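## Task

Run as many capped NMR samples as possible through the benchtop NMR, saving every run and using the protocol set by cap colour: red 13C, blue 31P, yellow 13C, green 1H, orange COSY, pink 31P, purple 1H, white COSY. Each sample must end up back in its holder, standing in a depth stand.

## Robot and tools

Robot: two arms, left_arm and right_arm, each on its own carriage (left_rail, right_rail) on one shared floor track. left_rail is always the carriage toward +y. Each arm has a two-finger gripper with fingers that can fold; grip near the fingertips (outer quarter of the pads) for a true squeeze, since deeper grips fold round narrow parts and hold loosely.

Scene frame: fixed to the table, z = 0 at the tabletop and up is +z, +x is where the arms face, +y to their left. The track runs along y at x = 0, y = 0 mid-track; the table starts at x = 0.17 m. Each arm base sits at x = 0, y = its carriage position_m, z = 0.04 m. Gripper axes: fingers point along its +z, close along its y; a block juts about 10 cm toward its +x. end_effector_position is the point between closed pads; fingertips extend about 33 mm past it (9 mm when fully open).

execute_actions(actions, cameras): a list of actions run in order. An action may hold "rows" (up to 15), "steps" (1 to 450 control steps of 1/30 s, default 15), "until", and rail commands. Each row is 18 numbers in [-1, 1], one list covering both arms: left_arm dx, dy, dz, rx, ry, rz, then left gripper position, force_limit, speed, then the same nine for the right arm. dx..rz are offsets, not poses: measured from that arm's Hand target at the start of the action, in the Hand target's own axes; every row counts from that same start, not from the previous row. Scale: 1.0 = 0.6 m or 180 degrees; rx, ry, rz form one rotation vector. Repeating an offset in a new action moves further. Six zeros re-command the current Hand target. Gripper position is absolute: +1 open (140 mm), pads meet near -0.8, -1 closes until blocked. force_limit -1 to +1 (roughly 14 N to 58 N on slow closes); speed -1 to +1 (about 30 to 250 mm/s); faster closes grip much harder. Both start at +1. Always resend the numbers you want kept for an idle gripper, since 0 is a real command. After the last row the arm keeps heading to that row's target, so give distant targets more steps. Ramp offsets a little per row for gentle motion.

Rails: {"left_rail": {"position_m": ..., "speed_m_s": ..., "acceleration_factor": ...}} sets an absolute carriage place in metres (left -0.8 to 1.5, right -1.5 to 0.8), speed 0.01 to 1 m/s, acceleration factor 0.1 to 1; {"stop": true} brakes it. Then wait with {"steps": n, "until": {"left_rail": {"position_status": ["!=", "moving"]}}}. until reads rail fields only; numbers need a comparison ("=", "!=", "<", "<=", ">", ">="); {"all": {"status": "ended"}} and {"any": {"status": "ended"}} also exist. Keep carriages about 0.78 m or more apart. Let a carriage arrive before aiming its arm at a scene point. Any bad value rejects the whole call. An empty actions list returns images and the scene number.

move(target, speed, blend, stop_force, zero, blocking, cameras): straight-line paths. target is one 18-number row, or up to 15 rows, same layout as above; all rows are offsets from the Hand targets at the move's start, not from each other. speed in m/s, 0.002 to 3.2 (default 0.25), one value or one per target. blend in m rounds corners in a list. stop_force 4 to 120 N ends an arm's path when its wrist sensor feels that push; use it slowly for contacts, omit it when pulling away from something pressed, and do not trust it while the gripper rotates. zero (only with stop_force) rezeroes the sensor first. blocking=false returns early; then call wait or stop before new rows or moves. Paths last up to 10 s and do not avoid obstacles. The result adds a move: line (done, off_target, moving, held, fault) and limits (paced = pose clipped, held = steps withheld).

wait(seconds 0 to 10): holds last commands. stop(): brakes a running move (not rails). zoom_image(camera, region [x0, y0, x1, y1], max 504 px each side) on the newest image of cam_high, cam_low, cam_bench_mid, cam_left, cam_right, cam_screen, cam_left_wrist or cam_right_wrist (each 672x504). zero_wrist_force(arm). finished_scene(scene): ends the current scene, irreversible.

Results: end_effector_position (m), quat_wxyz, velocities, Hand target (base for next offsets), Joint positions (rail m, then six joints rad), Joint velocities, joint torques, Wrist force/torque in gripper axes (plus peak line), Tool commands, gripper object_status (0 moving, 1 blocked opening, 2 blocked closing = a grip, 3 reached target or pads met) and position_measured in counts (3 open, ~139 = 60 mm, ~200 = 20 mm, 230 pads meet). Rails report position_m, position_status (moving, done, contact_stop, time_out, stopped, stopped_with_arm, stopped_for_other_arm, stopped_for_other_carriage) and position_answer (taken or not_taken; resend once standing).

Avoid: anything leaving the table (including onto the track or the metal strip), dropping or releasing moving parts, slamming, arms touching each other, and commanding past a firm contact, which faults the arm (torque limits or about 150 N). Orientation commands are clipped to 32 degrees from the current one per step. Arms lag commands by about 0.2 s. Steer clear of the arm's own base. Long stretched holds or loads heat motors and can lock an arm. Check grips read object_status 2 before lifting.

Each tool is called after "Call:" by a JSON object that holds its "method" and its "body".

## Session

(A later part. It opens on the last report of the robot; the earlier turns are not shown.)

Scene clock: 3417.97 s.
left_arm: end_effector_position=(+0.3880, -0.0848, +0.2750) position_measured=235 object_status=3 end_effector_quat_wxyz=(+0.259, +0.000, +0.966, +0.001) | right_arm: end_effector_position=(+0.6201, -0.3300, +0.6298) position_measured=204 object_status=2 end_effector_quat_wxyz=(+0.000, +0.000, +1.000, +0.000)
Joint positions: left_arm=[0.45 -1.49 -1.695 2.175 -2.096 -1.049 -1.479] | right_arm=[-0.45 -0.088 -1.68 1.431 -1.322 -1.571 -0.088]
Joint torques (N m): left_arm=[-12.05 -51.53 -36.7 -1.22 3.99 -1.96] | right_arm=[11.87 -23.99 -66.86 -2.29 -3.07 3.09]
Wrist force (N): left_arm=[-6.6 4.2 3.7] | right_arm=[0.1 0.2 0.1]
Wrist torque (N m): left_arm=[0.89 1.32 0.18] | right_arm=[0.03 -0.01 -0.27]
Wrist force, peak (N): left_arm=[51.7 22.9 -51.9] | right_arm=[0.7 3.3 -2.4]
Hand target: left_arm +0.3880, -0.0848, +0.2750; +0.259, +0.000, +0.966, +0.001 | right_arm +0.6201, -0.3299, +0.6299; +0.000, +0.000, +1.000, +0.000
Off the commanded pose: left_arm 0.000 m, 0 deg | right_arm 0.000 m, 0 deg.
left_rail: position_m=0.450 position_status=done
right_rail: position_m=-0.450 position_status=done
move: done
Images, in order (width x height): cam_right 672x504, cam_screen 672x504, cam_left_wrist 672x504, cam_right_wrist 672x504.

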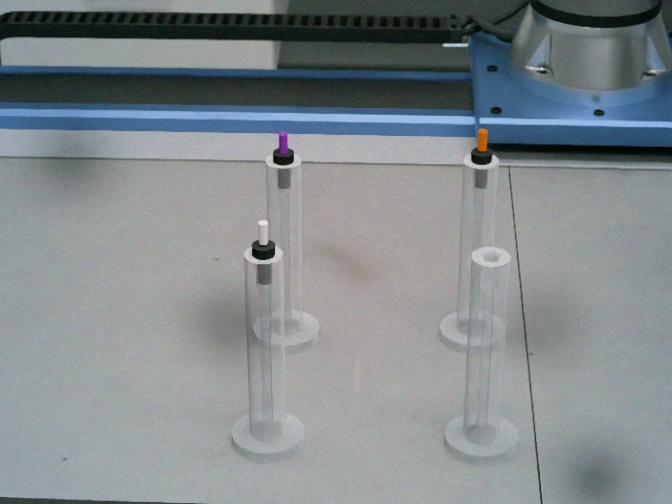

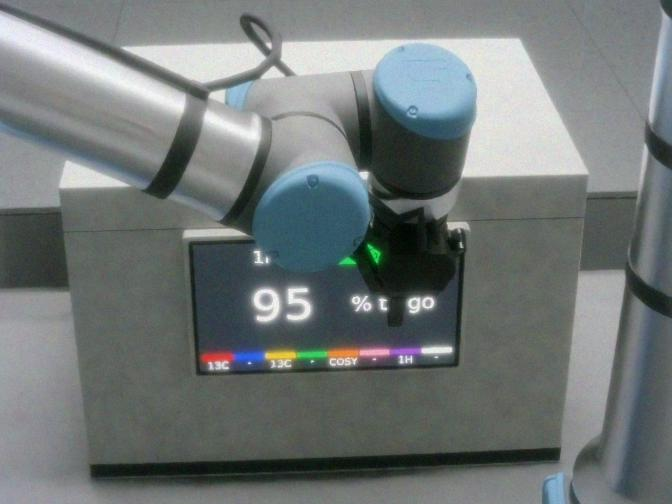

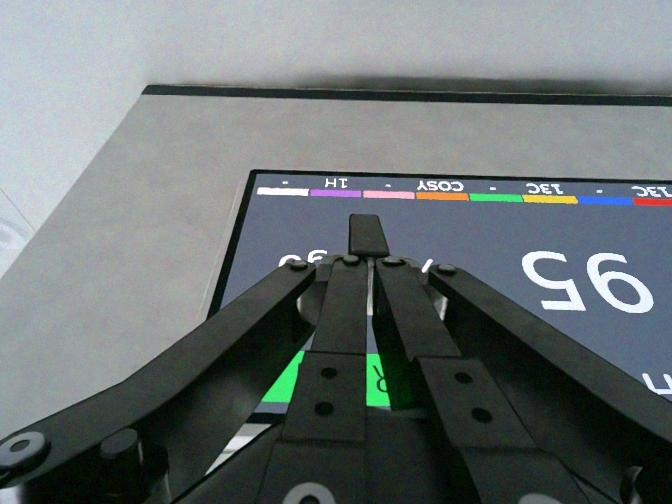

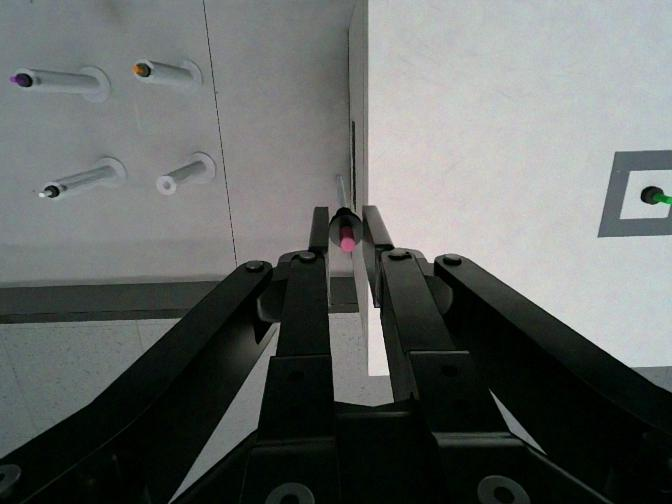

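Call:
{"method": "wait", "body": {"seconds": 0.5, "cameras": ["cam_screen"]}}

Scene clock: 3450.70 s.
left_arm: end_effector_position=(+0.3880, -0.0848, +0.2750) position_measured=235 object_status=3 end_effector_quat_wxyz=(+0.259, +0.000, +0.966, +0.001) | right_arm: end_effector_position=(+0.6201, -0.3298, +0.6299) position_measured=204 object_status=2 end_effector_quat_wxyz=(+0.000, +0.000, +1.000, +0.000)
Joint positions: left_arm=[0.45 -1.49 -1.695 2.175 -2.096 -1.049 -1.479] | right_arm=[-0.45 -0.088 -1.68 1.431 -1.322 -1.571 -0.088]
Joint torques (N m): left_arm=[-11.08 -52.6 -37.14 -1.26 3.88 -2.18] | right_arm=[14.45 -20.55 -67.96 -1.81 -3.18 3.13]
Wrist force (N): left_arm=[-6.6 4.6 4.1] | right_arm=[0.0 0.2 0.2]
Wrist torque (N m): left_arm=[0.99 1.33 0.18] | right_arm=[0.03 0.01 -0.27]
Wrist force, peak (N): left_arm=[-7.0 4.8 4.3] | right_arm=[0.3 0.5 0.5]
Hand target: left_arm +0.3880, -0.0848, +0.2750; +0.259, +0.000, +0.966, +0.001 | right_arm +0.6201, -0.3298, +0.6299; +0.000, +0.000, +1.000, +0.000
Tool commands: left_gripper/position=-1.0 left_gripper/force_limit=-1.0 left_gripper/speed=+0.5 right_gripper/position=-1.0 right_gripper/force_limit=-0.5 right_gripper/speed=-1.0
Off the commanded pose: left_arm 0.000 m, 0 deg | right_arm 0.000 m, 0 deg.
left_rail: position_m=0.450 position_status=done
right_rail: position_m=-0.450 position_status=done
wait: 0.50 s; at rest from the start
Images, in order (width x height): cam_screen 672x504.

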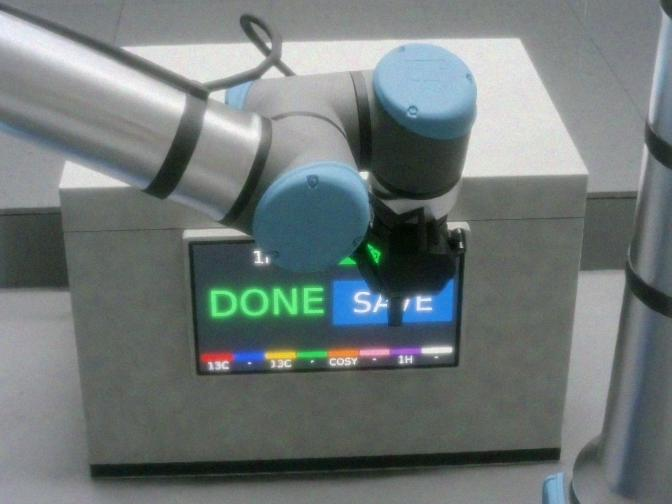

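Call:
{"method": "move", "body": {"target": [[-0.01487, 0, 0.00858, 0,0,0, -1, -1, 0.5, 0, 0, 0, 0,0,0, -1, -0.5, -1],[0, 0, 0, 0,0,0, -1, -1, 0.5, 0, 0, 0, 0,0,0, -1, -0.5, -1],[0.00895, 0.2835, 0.02216, 0,0,0, -1, -1, 0.5, 0, 0, 0, 0,0,0, -1, -0.5, -1],[-0.00303, 0.2835, 0.02908, 0,0,0, -1, -1, 0.5, 0, 0, 0, 0,0,0, -1, -0.5, -1],[0.02568, 0.2713, -0.08218, 0,0,0, -1, -1, 0.5, 0, 0, 0, 0,0,0, -1, -0.5, -1],[-0.1471, 0.1913, -0.3481, 0,0.0833,0, -1, -1, 0.5, 0, 0, 0, 0,0,0, -1, -0.5, -1],[-0.5895, 0.1227, -0.1311, 0,0.1667,0, -1, -1, 0.5, 0, 0, 0, 0,0,0, -1, -0.5, -1]], "speed": [0.04, 0.15, 0.55, 0.04, 0.4, 0.65, 0.65], "blend": [0, 0.004, 0.003, 0, 0.03, 0.07, 0], "cameras": ["cam_screen"]}}

Call:
{"method": "zoom_image", "body": {"camera": "cam_screen", "region": [180, 60, 480, 390]}}

Scene clock: 3473.00 s.
left_arm: end_effector_position=(+0.6549, -0.0112, +0.5200) position_measured=235 object_status=3 end_effector_quat_wxyz=(+0.000, +0.000, +1.000, +0.000) | right_arm: end_effector_position=(+0.6201, -0.3298, +0.6299) position_measured=204 object_status=2 end_effector_quat_wxyz=(+0.000, +0.000, +1.000, +0.000)
Joint positions: left_arm=[0.45 -0.833 -1.421 1.361 -1.51 -1.57 -0.834] | right_arm=[-0.45 -0.088 -1.68 1.431 -1.322 -1.571 -0.088]
Joint torques (N m): left_arm=[17.13 -54.43 -66.29 -1.61 -2.4 2.48] | right_arm=[10.73 -22.29 -67.74 -1.61 -3.14 3.35]
Wrist force (N): left_arm=[-7.2 2.6 2.9] | right_arm=[-0.1 0.2 0.1]
Wrist torque (N m): left_arm=[0.60 1.55 -0.02] | right_arm=[0.05 0.01 -0.27]
Wrist force, peak (N): left_arm=[22.9 -10.3 -9.9] | right_arm=[0.5 0.8 0.0]
Hand target: left_arm +0.6550, -0.0113, +0.5200; +0.000, +0.000, +1.000, +0.000 | right_arm +0.6201, -0.3298, +0.6299; +0.000, +0.000, +1.000, +0.000
Off the commanded pose: left_arm 0.000 m, 0 deg | right_arm 0.000 m, 0 deg.
left_rail: position_m=0.450 position_status=done
right_rail: position_m=-0.450 position_status=done
move: done
Images, in order (width x height): cam_screen 672x504.

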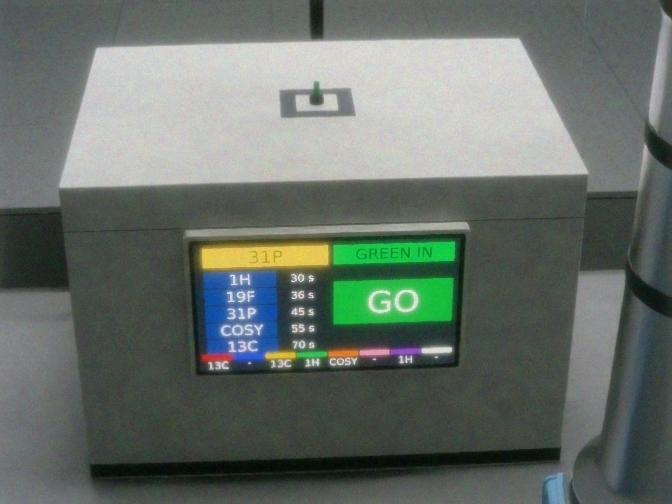

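Scaled by 1.527 from the camera's 672x504 image, which has a finer 960x720 frame.

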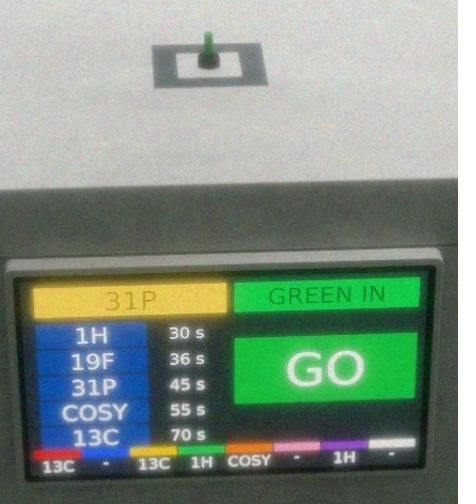

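Call:
{"method": "move", "body": {"target": [[0, 0, 0.138, 0,0,0, -0.4, -0.5, 1, 0, 0, 0, 0,0,0, -1, -0.5, -1],[0, 0, 0.138, 0,0,0, -1, -0.5, -1, 0, 0, 0, 0,0,0, -1, -0.5, -1],[0, 0, -0.1917, 0,0,0, -1, -0.5, -1, 0, 0, 0, 0,0,0, -1, -0.5, -1],[0.0917, 0.5187, -0.1667, 0,0,0, -1, -0.5, -1, -0.0167, 0.2, 0, 0,0,0, -1, -0.5, -1],[-0.0083, 0.9937, 0.0667, 0,0,0, -1, -0.5, -1, -0.0573, 0.5325, 0.0298, 0,0,0, -1, -0.5, -1]], "speed": [0.35, 0.3, 0.5, 0.75, 0.75], "blend": [0, 0, 0.05, 0.09, 0], "cameras": ["cam_left_wrist", "cam_right_wrist", "cam_left", "cam_bench_mid"]}}

Call:
{"method": "zoom_image", "body": {"camera": "cam_right_wrist", "region": [280, 130, 400, 270]}}

Call:
{"method": "zoom_image", "body": {"camera": "cam_left_wrist", "region": [300, 150, 420, 290]}}

Call:
{"method": "zoom_image", "body": {"camera": "cam_right_wrist", "region": [315, 150, 365, 210]}}

Scene clock: 3491.70 s.
left_arm: end_effector_position=(+0.6595, +0.5849, +0.4805) position_measured=204 object_status=2 end_effector_quat_wxyz=(+0.000, +0.000, +1.000, +0.000) | right_arm: end_effector_position=(+0.6544, -0.0104, +0.6118) position_measured=204 object_status=2 end_effector_quat_wxyz=(+0.000, +0.000, +1.000, +0.000)
Joint positions: left_arm=[0.45 -0.06 -1.638 1.657 -1.589 -1.57 -0.061] | right_arm=[-0.45 0.369 -1.421 1.198 -1.348 -1.571 0.369]
Joint torques (N m): left_arm=[16.72 -35.29 -64.75 -9.29 -2.24 2.71] | right_arm=[10.94 -44.08 -68.07 -1.52 -3.18 3.24]
Wrist force (N): left_arm=[-7.6 3.5 2.8] | right_arm=[0.2 0.0 0.4]
Wrist torque (N m): left_arm=[0.71 1.66 0.07] | right_arm=[-0.03 -0.04 -0.27]
Wrist force, peak (N): left_arm=[-7.4 7.5 4.3] | right_arm=[-0.8 2.8 0.4]
Hand target: left_arm +0.6595, +0.5850, +0.4805; +0.000, +0.000, +1.000, +0.000 | right_arm +0.6544, -0.0103, +0.6118; +0.000, +0.000, +1.000, +0.000
Off the commanded pose: left_arm 0.000 m, 0 deg | right_arm 0.000 m, 0 deg.
left_rail: position_m=0.450 position_status=done
right_rail: position_m=-0.450 position_status=done
move: done
Images, in order (width x height): cam_bench_mid 672x504, cam_left 672x504, cam_left_wrist 672x504, cam_right_wrist 672x504.

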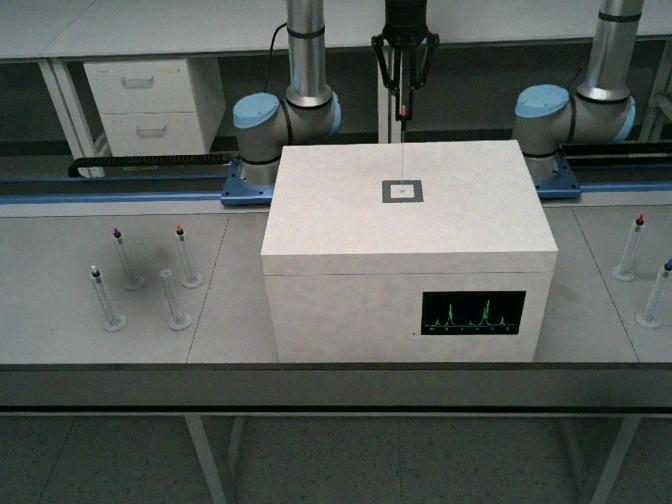

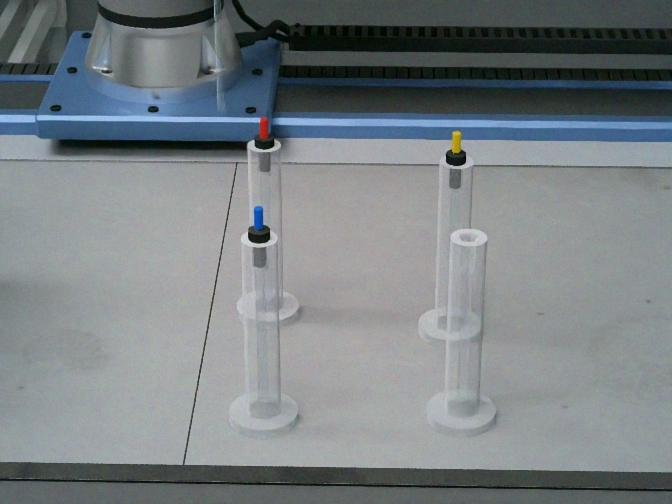

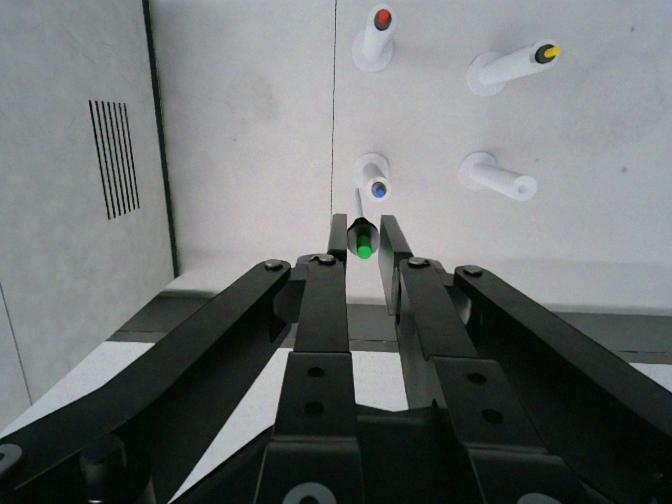

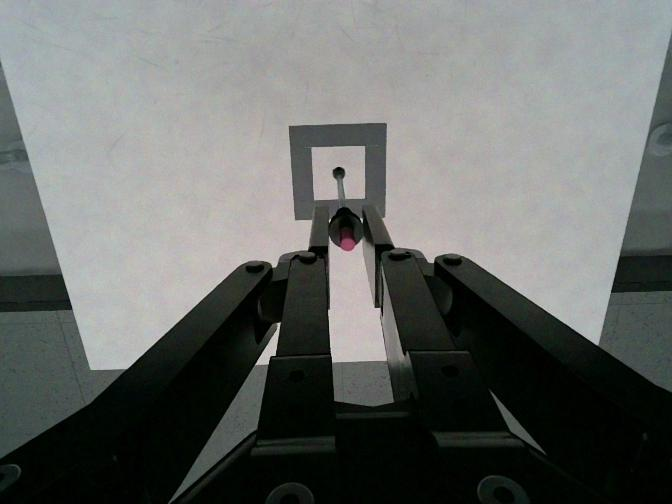

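Scaled by 3.600 from the camera's 672x504 image, which has a finer 960x720 frame.

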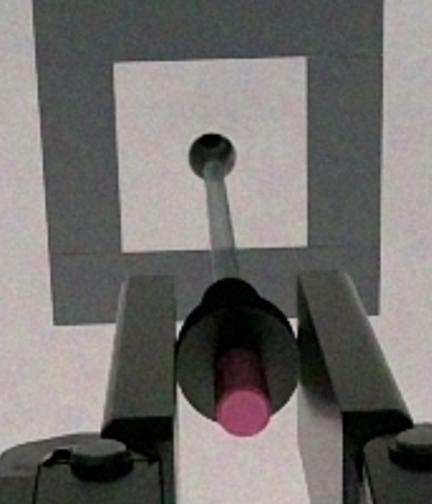

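Scaled by 3.600 from the camera's 672x504 image, which has a finer 960x720 frame.

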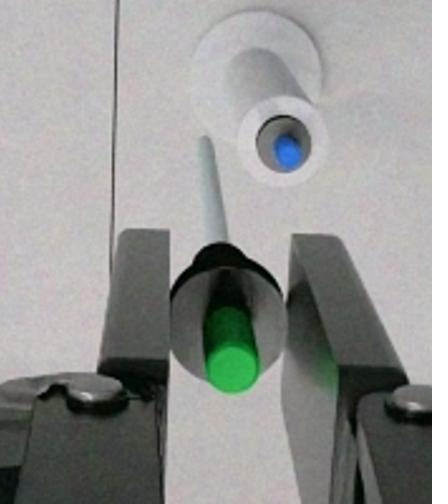

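Scaled by 8.400 from the camera's 672x504 image, which has a finer 960x720 frame.

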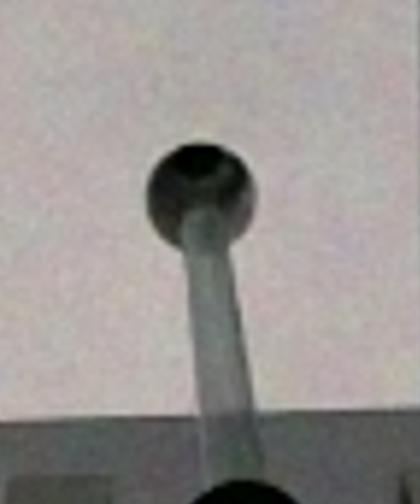

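Call:
{"method": "move", "body": {"target": [[-0.0172, 0.3337, 0.1092, 0,0,0, -1, -0.5, -1, -0.0002, 0, 0.1863, 0,0,0, -1, -0.5, -1],[-0.0172, 0.3337, 0.4092, 0,0,0, -1, -0.5, -1, -0.0002, 0, 0.2613, 0,0,0, -1, -0.5, -1],[-0.0172, 0.3337, 0.4437, 0,0,0, -1, -0.5, -1, -0.0002, 0, 0.303, 0,0,0, -1, -0.5, -1]], "speed": [0.22, 0.18, 0.05], "stop_force": 6, "cameras": ["cam_screen", "cam_left", "cam_bench_mid", "cam_right_wrist"]}}

Call:
{"method": "zoom_image", "body": {"camera": "cam_bench_mid", "region": [365, 100, 445, 210]}}

Call:
{"method": "zoom_image", "body": {"camera": "cam_left", "region": [390, 140, 550, 300]}}

Scene clock: 3521.13 s.
left_arm: end_effector_position=(+0.6696, +0.7855, +0.2169) position_measured=204 object_status=2 end_effector_quat_wxyz=(+0.000, +0.000, +1.000, +0.000) | right_arm: end_effector_position=(+0.6545, -0.0105, +0.4353) position_measured=204 object_status=2 end_effector_quat_wxyz=(+0.000, +0.000, +1.000, +0.000)
Joint positions: left_arm=[0.45 0.229 -1.401 1.888 -2.057 -1.57 0.229] | right_arm=[-0.45 0.369 -1.44 1.531 -1.662 -1.571 0.369]
Joint torques (N m): left_arm=[10.12 -81.32 -59.65 -1.25 0.04 1.89] | right_arm=[7.66 -71.23 -69.12 -1.59 3.09 -2.77]
Wrist force (N): left_arm=[-6.8 3.1 2.3] | right_arm=[0.4 0.3 0.1]
Wrist torque (N m): left_arm=[0.70 1.51 0.01] | right_arm=[0.05 -0.09 -0.26]
Wrist force, peak (N): left_arm=[-5.4 3.0 -9.7] | right_arm=[0.7 -0.7 -12.2]
Hand target: left_arm +0.6696, +0.7855, +0.2169; +0.000, +0.000, +1.000, +0.000 (not the last commanded pose) | right_arm +0.6545, -0.0105, +0.4353; +0.000, +0.000, +1.000, +0.000 (not the last commanded pose)
Off the commanded pose: left_arm 0.002 m, 0 deg | right_arm 0.005 m, 0 deg.
left_rail: position_m=0.450 position_status=done
right_rail: position_m=-0.450 position_status=done
move: contact (left_arm, right_arm); path passed 2 of 3 targets
Images, in order (width x height): cam_bench_mid 672x504, cam_left 672x504, cam_screen 672x504, cam_right_wrist 672x504.

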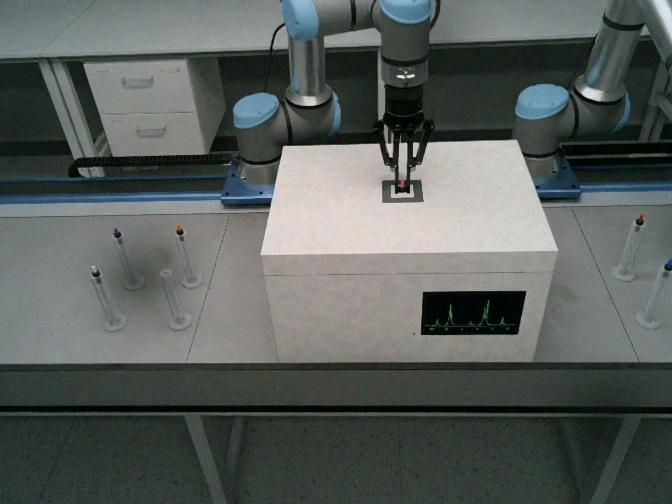

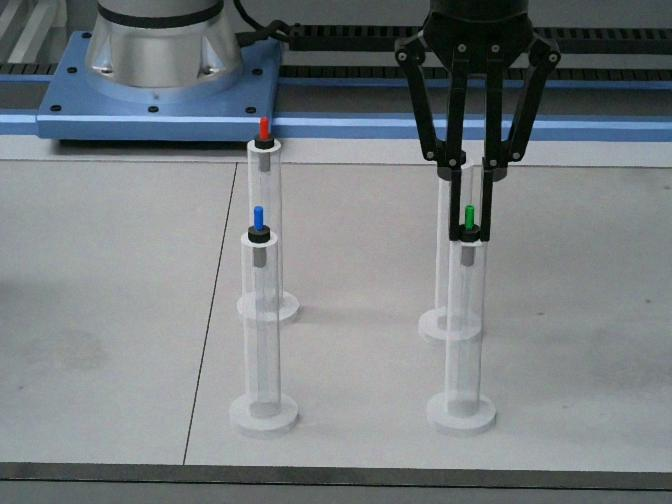

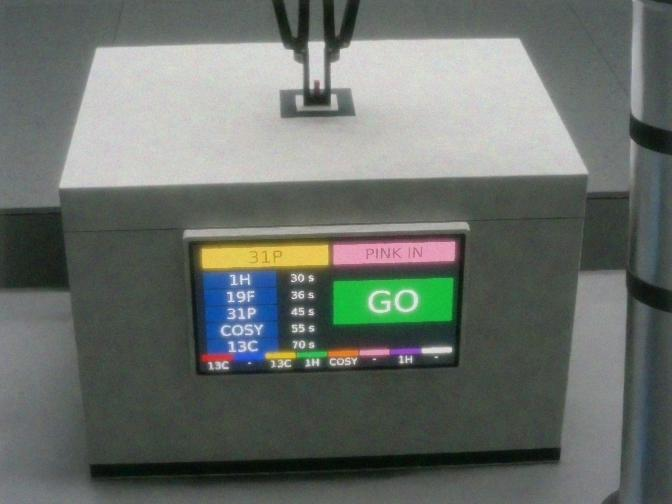

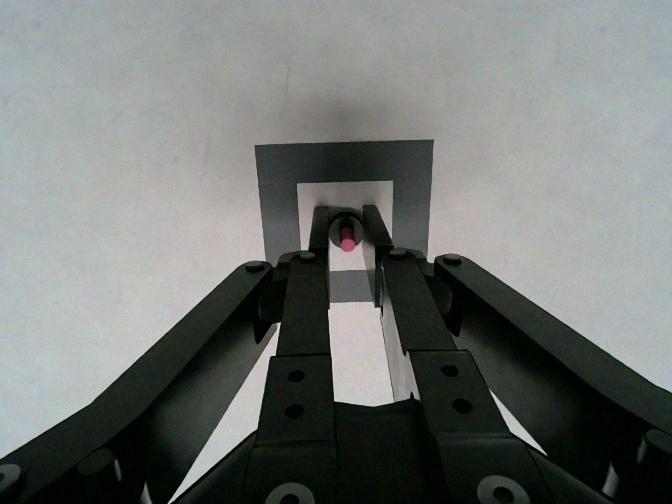

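Scaled by 4.582 from the camera's 672x504 image, which has a finer 960x720 frame.

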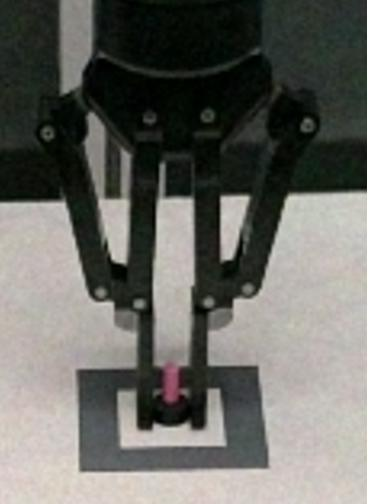

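Scaled by 3.150 from the camera's 672x504 image, which has a finer 960x720 frame.

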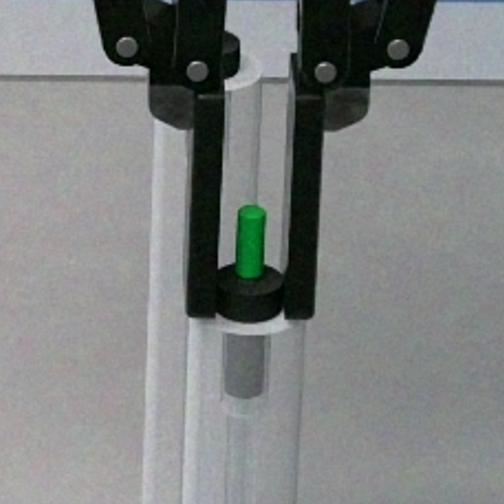

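Call:
{"method": "move", "body": {"target": [[0, 0, 0, 0,0,0, -0.35, -0.5, 0.5, 0, 0, 0, 0,0,0, -0.35, -0.5, 0.5],[0, 0, -0.1567, 0,0,0, -0.35, -0.5, 0.5, 0, 0, -0.1567, 0,0,0, -0.35, -0.5, 0.5],[-0.0107, -0.2875, -0.1385, 0,0,0, -0.35, -0.5, 0.5, 0.3408, -0.0825, -0.1745, 0,-0.0833,0, -0.35, -0.5, 0.5]], "speed": [0.3, 0.45, 0.65], "blend": [0, 0.03, 0], "cameras": ["cam_left_wrist", "cam_left", "cam_screen"]}}

Call:
{"method": "zoom_image", "body": {"camera": "cam_left_wrist", "region": [300, 130, 420, 270]}}

Scene clock: 3551.40 s.
left_arm: end_effector_position=(+0.6761, +0.6129, +0.2999) position_measured=173 object_status=3 end_effector_quat_wxyz=(+0.000, +0.000, +1.000, +0.000) | right_arm: end_effector_position=(+0.4502, -0.0599, +0.5401) position_measured=173 object_status=3 end_effector_quat_wxyz=(+0.130, +0.000, +0.991, +0.000)
Joint positions: left_arm=[0.45 -0.017 -1.545 1.889 -1.914 -1.57 -0.018] | right_arm=[-0.45 0.49 -1.875 1.812 -1.738 -1.693 0.475]
Joint torques (N m): left_arm=[-14.37 -70.17 -38.96 -9.05 2.22 -2.4] | right_arm=[11.67 -34.45 -42.14 -8.65 -3.74 3.55]
Wrist force (N): left_arm=[-7.4 2.8 3.0] | right_arm=[0.2 0.1 -0.6]
Wrist torque (N m): left_arm=[0.61 1.59 0.24] | right_arm=[-0.01 -0.02 -0.36]
Wrist force, peak (N): left_arm=[-6.6 3.1 5.7] | right_arm=[4.0 -0.8 -0.9]
Hand target: left_arm +0.6762, +0.6128, +0.2999; +0.000, +0.000, +1.000, +0.000 | right_arm +0.4501, -0.0599, +0.5401; +0.130, +0.000, +0.991, +0.000
Off the commanded pose: left_arm 0.000 m, 0 deg | right_arm 0.000 m, 0 deg.
left_rail: position_m=0.450 position_status=done
right_rail: position_m=-0.450 position_status=done
move: done
Images, in order (width x height): cam_left 672x504, cam_screen 672x504, cam_left_wrist 672x504.

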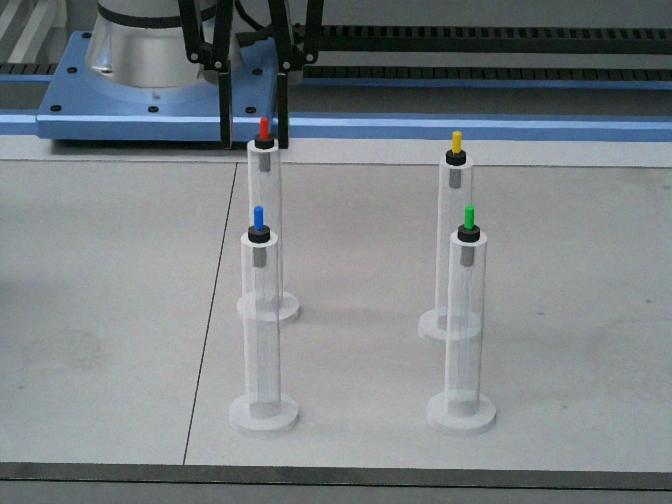

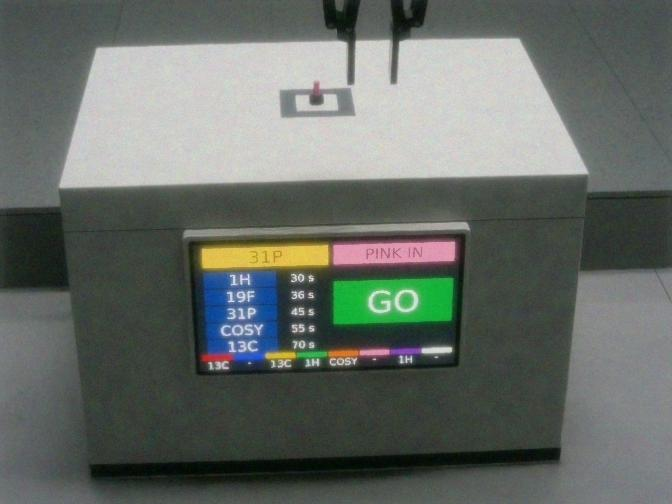

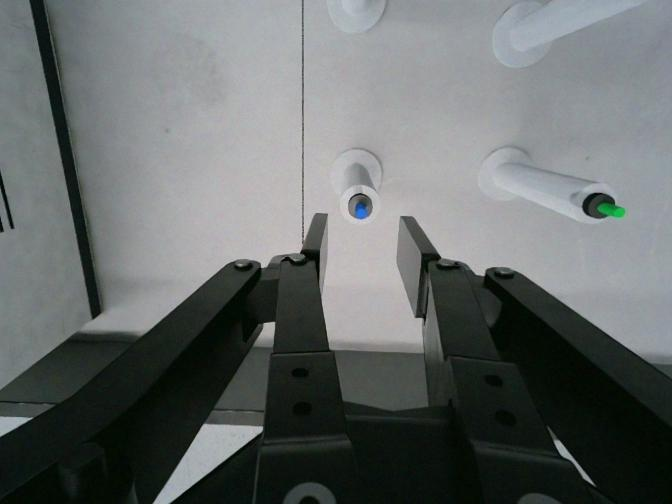

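Scaled by 3.600 from the camera's 672x504 image, which has a finer 960x720 frame.

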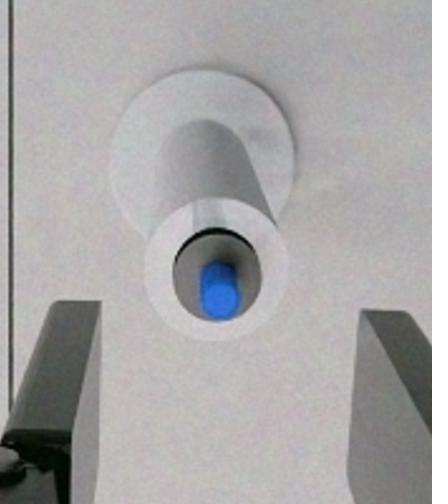

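Call:
{"method": "move", "body": {"target": [[-0.0008, 0.0008, 0.0498, 0,0,0, -0.35, -0.5, 0.5, 0.3009, -0.0418, 0.0921, 0,-0.0833,0, -1, -1, 0.5],[-0.0008, 0.0008, 0.1415, 0,0,0, -0.35, -0.5, 0.5, 0.2159, -0.0418, 0.3996, 0,-0.0833,0, -1, -1, 0.5],[-0.0008, 0.0008, 0.1415, 0,0,0, -1, -0.5, -1, 0.1993, -0.0418, 0.4040, 0,-0.0833,0, -1, -1, 0.5],[-0.0008, 0.0008, -0.2335, 0,0,0, -1, -0.5, -1, 0.2159, -0.0418, 0.3996, 0,-0.0833,0, -1, -1, 0.5],[0.0935, -0.4715, -0.5502, 0,0,0, -1, -0.5, -1, 0.2159, -0.0418, 0.3996, 0,-0.0833,0, -1, -1, 0.5]], "speed": [0.65, 0.55, 0.04, 0.5, 0.7], "blend": [0.07, 0.003, 0, 0.05, 0], "cameras": ["cam_left_wrist", "cam_left", "cam_screen"]}}

Call:
{"method": "zoom_image", "body": {"camera": "cam_left_wrist", "region": [300, 150, 420, 290]}}

Scene clock: 3578.53 s.
left_arm: end_effector_position=(+0.6204, +0.3299, +0.6297) position_measured=204 object_status=2 end_effector_quat_wxyz=(+0.000, +0.000, +1.000, +0.000) | right_arm: end_effector_position=(+0.3868, -0.0852, +0.2750) position_measured=235 object_status=3 end_effector_quat_wxyz=(+0.259, +0.000, +0.966, +0.000)
Joint positions: left_arm=[0.45 -0.471 -1.679 1.431 -1.322 -1.57 -0.471] | right_arm=[-0.45 0.612 -1.945 2.441 -2.507 -1.862 0.546]
Joint torques (N m): left_arm=[-11.85 -28.19 -65.16 -1.32 2 -2.14] | right_arm=[14.51 -24.63 -36.16 -2.58 -3.88 3.41]
Wrist force (N): left_arm=[-7.2 3.4 2.7] | right_arm=[-0.1 -0.3 -0.4]
Wrist torque (N m): left_arm=[0.76 1.56 0.29] | right_arm=[-0.16 0.05 -0.48]
Wrist force, peak (N): left_arm=[-7.9 6.4 2.2] | right_arm=[29.3 -6.2 -36.7]
Hand target: left_arm +0.6204, +0.3297, +0.6298; +0.000, +0.000, +1.000, +0.000 | right_arm +0.3868, -0.0852, +0.2750; +0.259, +0.000, +0.966, +0.000
Off the commanded pose: left_arm 0.000 m, 0 deg | right_arm 0.000 m, 0 deg.
left_rail: position_m=0.450 position_status=done
right_rail: position_m=-0.450 position_status=done
move: done
Images, in order (width x height): cam_left 672x504, cam_screen 672x504, cam_left_wrist 672x504.

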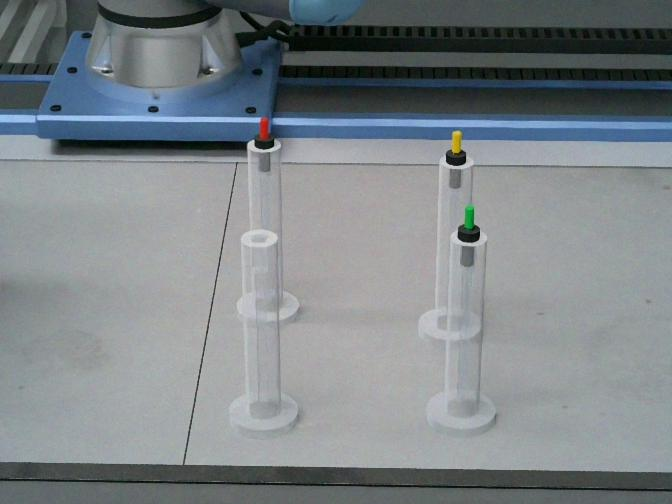

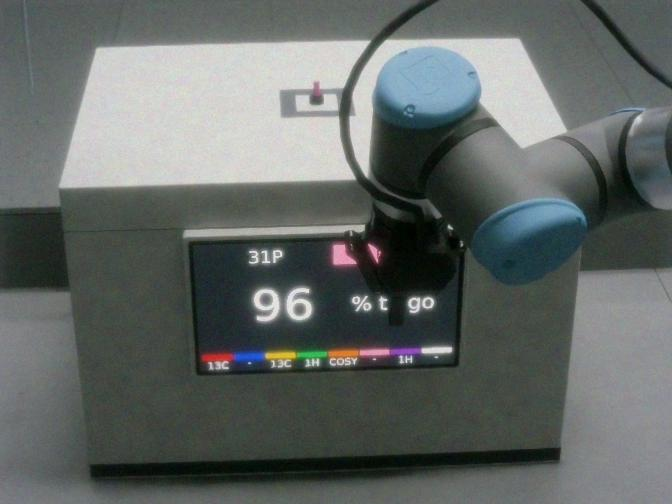

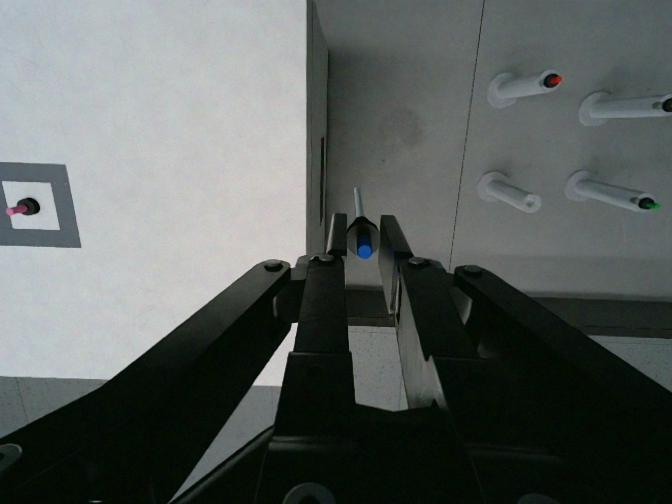

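Scaled by 3.600 from the camera's 672x504 image, which has a finer 960x720 frame.

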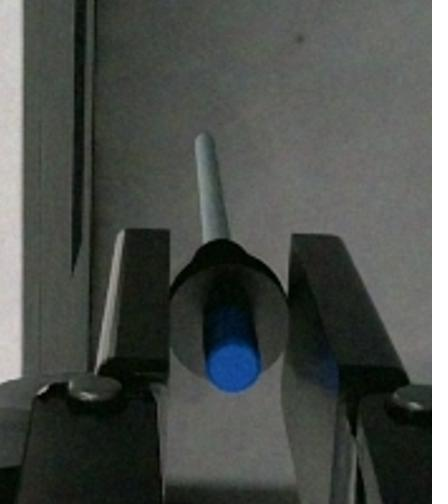

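Call:
{"method": "wait", "body": {"seconds": 10}}

Call:
{"method": "wait", "body": {"seconds": 3, "cameras": ["cam_screen"]}}

Scene clock: 3606.03 s.
left_arm: end_effector_position=(+0.6204, +0.3297, +0.6298) position_measured=204 object_status=2 end_effector_quat_wxyz=(+0.000, +0.000, +1.000, +0.000) | right_arm: end_effector_position=(+0.3868, -0.0852, +0.2750) position_measured=235 object_status=3 end_effector_quat_wxyz=(+0.259, +0.000, +0.966, +0.000)
Joint positions: left_arm=[0.45 -0.471 -1.679 1.43 -1.321 -1.57 -0.472] | right_arm=[-0.45 0.612 -1.945 2.441 -2.507 -1.862 0.546]
Joint torques (N m): left_arm=[-11.46 -31.14 -63.21 -1.76 2.2 -2.24] | right_arm=[12.42 -26 -36.4 -2.56 -4.13 3.2]
Wrist force (N): left_arm=[-7.1 3.1 3.0] | right_arm=[-0.5 0.1 -0.7]
Wrist torque (N m): left_arm=[0.71 1.53 0.29] | right_arm=[-0.06 0.14 -0.49]
Wrist force, peak (N): left_arm=[-7.3 3.8 2.8] | right_arm=[-1.1 -0.6 -1.0]
Hand target: left_arm +0.6204, +0.3297, +0.6298; +0.000, +0.000, +1.000, +0.000 | right_arm +0.3868, -0.0852, +0.2750; +0.259, +0.000, +0.966, +0.000
Tool commands: left_gripper/position=-1.0 left_gripper/force_limit=-0.5 left_gripper/speed=-1.0 right_gripper/position=-1.0 right_gripper/force_limit=-1.0 right_gripper/speed=+0.5
Off the commanded pose: left_arm 0.000 m, 0 deg | right_arm 0.000 m, 0 deg.
left_rail: position_m=0.450 position_status=done
right_rail: position_m=-0.450 position_status=done
wait: 10.00 s; at rest from the start

Scene clock: 3609.03 s.
left_arm: end_effector_position=(+0.6204, +0.3297, +0.6298) position_measured=204 object_status=2 end_effector_quat_wxyz=(+0.000, +0.000, +1.000, +0.000) | right_arm: end_effector_position=(+0.3868, -0.0852, +0.2750) position_measured=235 object_status=3 end_effector_quat_wxyz=(+0.259, +0.000, +0.966, +0.000)
Joint positions: left_arm=[0.45 -0.471 -1.679 1.43 -1.321 -1.57 -0.472] | right_arm=[-0.45 0.612 -1.945 2.441 -2.507 -1.862 0.546]
Joint torques (N m): left_arm=[-10.93 -29.44 -64.02 -1.55 1.84 -2.05] | right_arm=[15.3 -24.08 -36.74 -2.67 -4.06 3.14]
Wrist force (N): left_arm=[-7.0 3.3 2.9] | right_arm=[-0.7 -0.4 -0.5]
Wrist torque (N m): left_arm=[0.75 1.51 0.28] | right_arm=[-0.18 0.19 -0.49]
Wrist force, peak (N): left_arm=[-7.4 3.5 2.6] | right_arm=[-0.9 0.1 -1.1]
Hand target: left_arm +0.6204, +0.3297, +0.6298; +0.000, +0.000, +1.000, +0.000 | right_arm +0.3868, -0.0852, +0.2750; +0.259, +0.000, +0.966, +0.000
Tool commands: left_gripper/position=-1.0 left_gripper/force_limit=-0.5 left_gripper/speed=-1.0 right_gripper/position=-1.0 right_gripper/force_limit=-1.0 right_gripper/speed=+0.5
Off the commanded pose: left_arm 0.000 m, 0 deg | right_arm 0.000 m, 0 deg.
left_rail: position_m=0.450 position_status=done
right_rail: position_m=-0.450 position_status=done
wait: 3.00 s
Images, in order (width x height): cam_screen 672x504.

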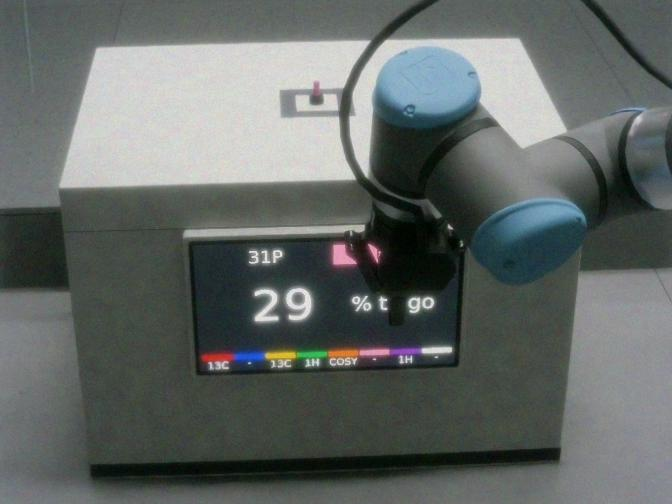

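Call:
{"method": "wait", "body": {"seconds": 10}}

Call:
{"method": "wait", "body": {"seconds": 1.5, "cameras": ["cam_screen"]}}

Scene clock: 3625.30 s.
left_arm: end_effector_position=(+0.6204, +0.3297, +0.6298) position_measured=204 object_status=2 end_effector_quat_wxyz=(+0.000, +0.000, +1.000, +0.000) | right_arm: end_effector_position=(+0.3868, -0.0852, +0.2750) position_measured=235 object_status=3 end_effector_quat_wxyz=(+0.259, +0.000, +0.966, +0.000)
Joint positions: left_arm=[0.45 -0.471 -1.679 1.43 -1.321 -1.57 -0.472] | right_arm=[-0.45 0.612 -1.945 2.441 -2.507 -1.862 0.546]
Joint torques (N m): left_arm=[-11.05 -29 -62.2 -1.01 1.93 -2] | right_arm=[13.48 -23.58 -37.26 -2.74 -3.89 2.97]
Wrist force (N): left_arm=[-6.9 3.5 2.6] | right_arm=[-0.4 -0.2 -0.6]
Wrist torque (N m): left_arm=[0.79 1.48 0.28] | right_arm=[-0.14 0.12 -0.48]
Wrist force, peak (N): left_arm=[-7.3 3.8 3.1] | right_arm=[-0.9 -0.5 -1.2]
Hand target: left_arm +0.6204, +0.3297, +0.6298; +0.000, +0.000, +1.000, +0.000 | right_arm +0.3868, -0.0852, +0.2750; +0.259, +0.000, +0.966, +0.000
Tool commands: left_gripper/position=-1.0 left_gripper/force_limit=-0.5 left_gripper/speed=-1.0 right_gripper/position=-1.0 right_gripper/force_limit=-1.0 right_gripper/speed=+0.5
Off the commanded pose: left_arm 0.000 m, 0 deg | right_arm 0.000 m, 0 deg.
left_rail: position_m=0.450 position_status=done
right_rail: position_m=-0.450 position_status=done
wait: 10.00 s; at rest from the start

Scene clock: 3626.80 s.
left_arm: end_effector_position=(+0.6204, +0.3297, +0.6298) position_measured=204 object_status=2 end_effector_quat_wxyz=(+0.000, +0.000, +1.000, +0.000) | right_arm: end_effector_position=(+0.3868, -0.0852, +0.2750) position_measured=235 object_status=3 end_effector_quat_wxyz=(+0.259, +0.000, +0.966, +0.000)
Joint positions: left_arm=[0.45 -0.471 -1.679 1.43 -1.321 -1.57 -0.472] | right_arm=[-0.45 0.612 -1.945 2.441 -2.507 -1.862 0.546]
Joint torques (N m): left_arm=[-13.04 -29.86 -63.12 -1.36 1.81 -1.78] | right_arm=[11.4 -24.53 -36.47 -2.91 -3.8 2.97]
Wrist force (N): left_arm=[-6.5 3.4 2.7] | right_arm=[-0.5 -0.3 -0.5]
Wrist torque (N m): left_arm=[0.76 1.40 0.29] | right_arm=[-0.16 0.13 -0.48]
Wrist force, peak (N): left_arm=[-7.2 3.5 3.0] | right_arm=[-0.8 0.1 -1.1]
Hand target: left_arm +0.6204, +0.3297, +0.6298; +0.000, +0.000, +1.000, +0.000 | right_arm +0.3868, -0.0852, +0.2750; +0.259, +0.000, +0.966, +0.000
Tool commands: left_gripper/position=-1.0 left_gripper/force_limit=-0.5 left_gripper/speed=-1.0 right_gripper/position=-1.0 right_gripper/force_limit=-1.0 right_gripper/speed=+0.5
Off the commanded pose: left_arm 0.000 m, 0 deg | right_arm 0.000 m, 0 deg.
left_rail: position_m=0.450 position_status=done
right_rail: position_m=-0.450 position_status=done
wait: 1.50 s
Images, in order (width x height): cam_screen 672x504.

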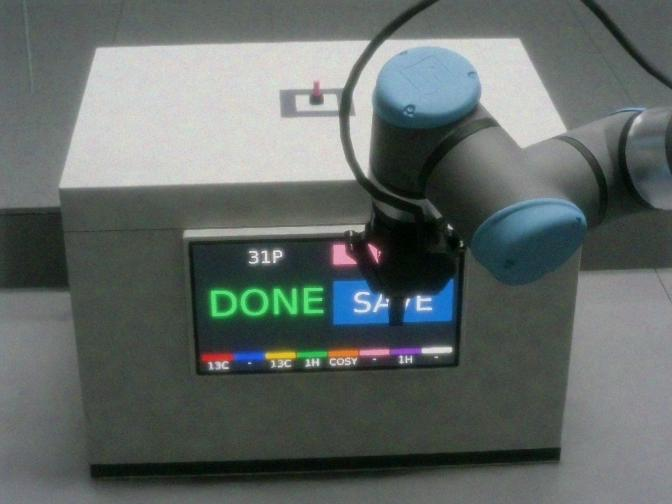

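Call:
{"method": "move", "body": {"target": [[0, 0, 0, 0,0,0, -1, -0.5, -1, -0.01544, 0, 0.00892, 0,0,0, -1, -1, 0.5],[0, 0, 0, 0,0,0, -1, -0.5, -1, 0.00728, 0.017, -0.11005, 0,0,0, -1, -1, 0.5],[0, 0, 0, 0,0,0, -1, -0.5, -1, -0.14882, 0.0587, -0.34708, 0,0.0833,0, -1, -1, 0.5],[0, 0, 0, 0,0,0, -1, -0.5, -1, -0.57388, 0.1247, -0.10167, 0,0.1667,0, -1, -1, 0.5]], "speed": [0.04, 0.4, 0.65, 0.65], "blend": [0, 0.03, 0.07, 0], "cameras": ["cam_screen"]}}

Scene clock: 3637.87 s.
left_arm: end_effector_position=(+0.6204, +0.3297, +0.6298) position_measured=204 object_status=2 end_effector_quat_wxyz=(+0.000, +0.000, +1.000, +0.000) | right_arm: end_effector_position=(+0.6546, -0.0102, +0.4998) position_measured=235 object_status=3 end_effector_quat_wxyz=(+0.000, +0.000, +1.000, +0.000)
Joint positions: left_arm=[0.45 -0.471 -1.679 1.43 -1.321 -1.57 -0.472] | right_arm=[-0.45 0.369 -1.443 1.422 -1.549 -1.571 0.369]
Joint torques (N m): left_arm=[-12.36 -31.31 -66.03 -1.5 1.95 -2.34] | right_arm=[-12.02 -44.15 -69.28 -1.44 4.31 -3.38]
Wrist force (N): left_arm=[-6.9 3.3 2.8] | right_arm=[0.3 0.1 0.4]
Wrist torque (N m): left_arm=[0.76 1.48 0.29] | right_arm=[0.00 -0.06 0.11]
Wrist force, peak (N): left_arm=[-7.5 3.5 2.8] | right_arm=[21.7 -4.9 -23.6]
Hand target: left_arm +0.6204, +0.3297, +0.6298; +0.000, +0.000, +1.000, +0.000 | right_arm +0.6547, -0.0102, +0.4998; +0.000, +0.000, +1.000, +0.000
Off the commanded pose: left_arm 0.000 m, 0 deg | right_arm 0.000 m, 0 deg.
left_rail: position_m=0.450 position_status=done
right_rail: position_m=-0.450 position_status=done
move: done
Images, in order (width x height): cam_screen 672x504.

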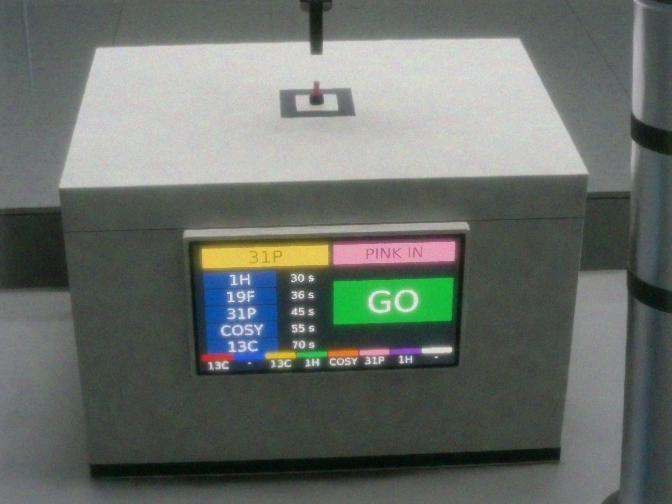

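Call:
{"method": "move", "body": {"target": [[0, 0, 0, 0,0,0, -1, -0.5, -1, 0, 0, 0.106, 0,0,0, -0.4, -0.5, 1],[0, 0, 0, 0,0,0, -1, -0.5, -1, 0, 0, 0.106, 0,0,0, -1, -0.5, -1],[0, 0, 0, 0,0,0, -1, -0.5, -1, 0, 0, -0.2253, 0,0,0, -1, -0.5, -1],[-0.016, -0.2167, 0, 0,0,0, -1, -0.5, -1, 0.06, -0.516, -0.2, 0,0,0, -1, -0.5, -1],[-0.0582, -0.5685, 0.0295, 0,-0.0022,0, -1, -0.5, -1, -0.0258, -0.9738, 0.1333, 0,0,0, -1, -0.5, -1]], "speed": [0.3, 0.3, 0.5, 0.75, 0.75], "blend": [0, 0, 0.05, 0.09, 0], "cameras": ["cam_left_wrist", "cam_right_wrist"]}}

Call:
{"method": "zoom_image", "body": {"camera": "cam_left_wrist", "region": [335, 150, 385, 210]}}

Call:
{"method": "zoom_image", "body": {"camera": "cam_right_wrist", "region": [280, 130, 400, 270]}}

Scene clock: 3654.03 s.
left_arm: end_effector_position=(+0.6555, -0.0113, +0.6118) position_measured=204 object_status=2 end_effector_quat_wxyz=(+0.003, +0.000, +1.000, +0.000) | right_arm: end_effector_position=(+0.6700, -0.5943, +0.4204) position_measured=204 object_status=2 end_effector_quat_wxyz=(+0.000, +0.000, +1.000, +0.000)
Joint positions: left_arm=[0.45 -0.834 -1.401 1.176 -1.35 -1.565 -0.835] | right_arm=[-0.45 -0.469 -1.61 1.736 -1.697 -1.572 -0.469]
Joint torques (N m): left_arm=[-11.25 -57.35 -64.62 -1.38 2.82 -1.95] | right_arm=[-12.47 -29.01 -40.52 -8.34 3.94 -3.48]
Wrist force (N): left_arm=[-6.6 3.7 2.6] | right_arm=[0.4 0.1 0.2]
Wrist torque (N m): left_arm=[0.77 1.46 0.24] | right_arm=[0.03 -0.06 0.11]
Wrist force, peak (N): left_arm=[-6.9 5.4 3.0] | right_arm=[-0.7 -3.5 2.6]
Hand target: left_arm +0.6556, -0.0114, +0.6118; +0.003, +0.000, +1.000, +0.000 | right_arm +0.6701, -0.5945, +0.4202; +0.000, +0.000, +1.000, +0.000
Off the commanded pose: left_arm 0.000 m, 0 deg | right_arm 0.000 m, 0 deg.
left_rail: position_m=0.450 position_status=done
right_rail: position_m=-0.450 position_status=done
move: done
Images, in order (width x height): cam_left_wrist 672x504, cam_right_wrist 672x504.

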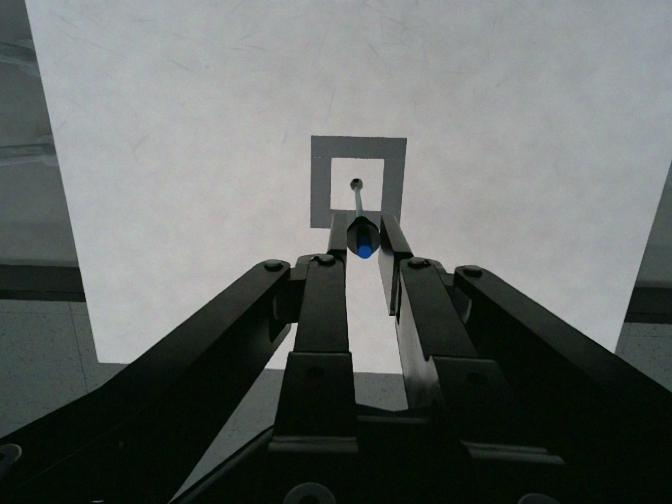

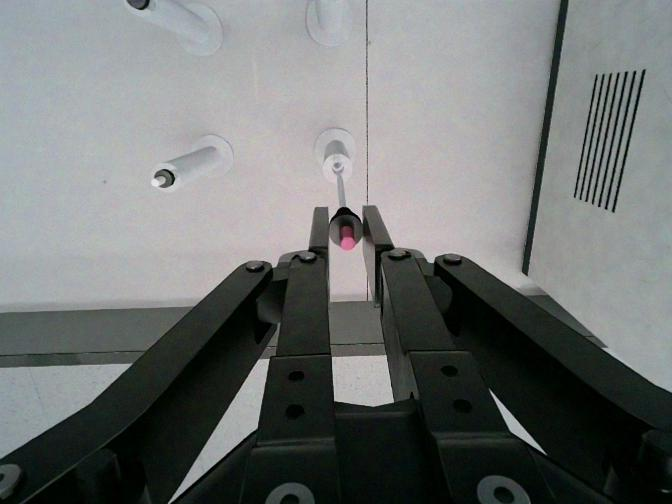

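Scaled by 8.400 from the camera's 672x504 image, which has a finer 960x720 frame.

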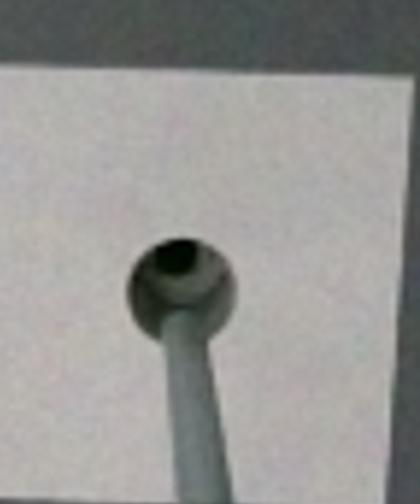

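Scaled by 3.600 from the camera's 672x504 image, which has a finer 960x720 frame.

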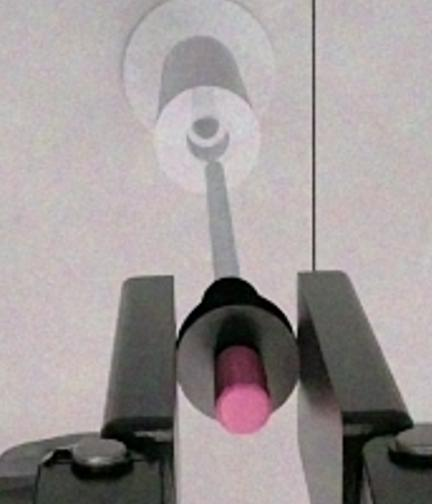

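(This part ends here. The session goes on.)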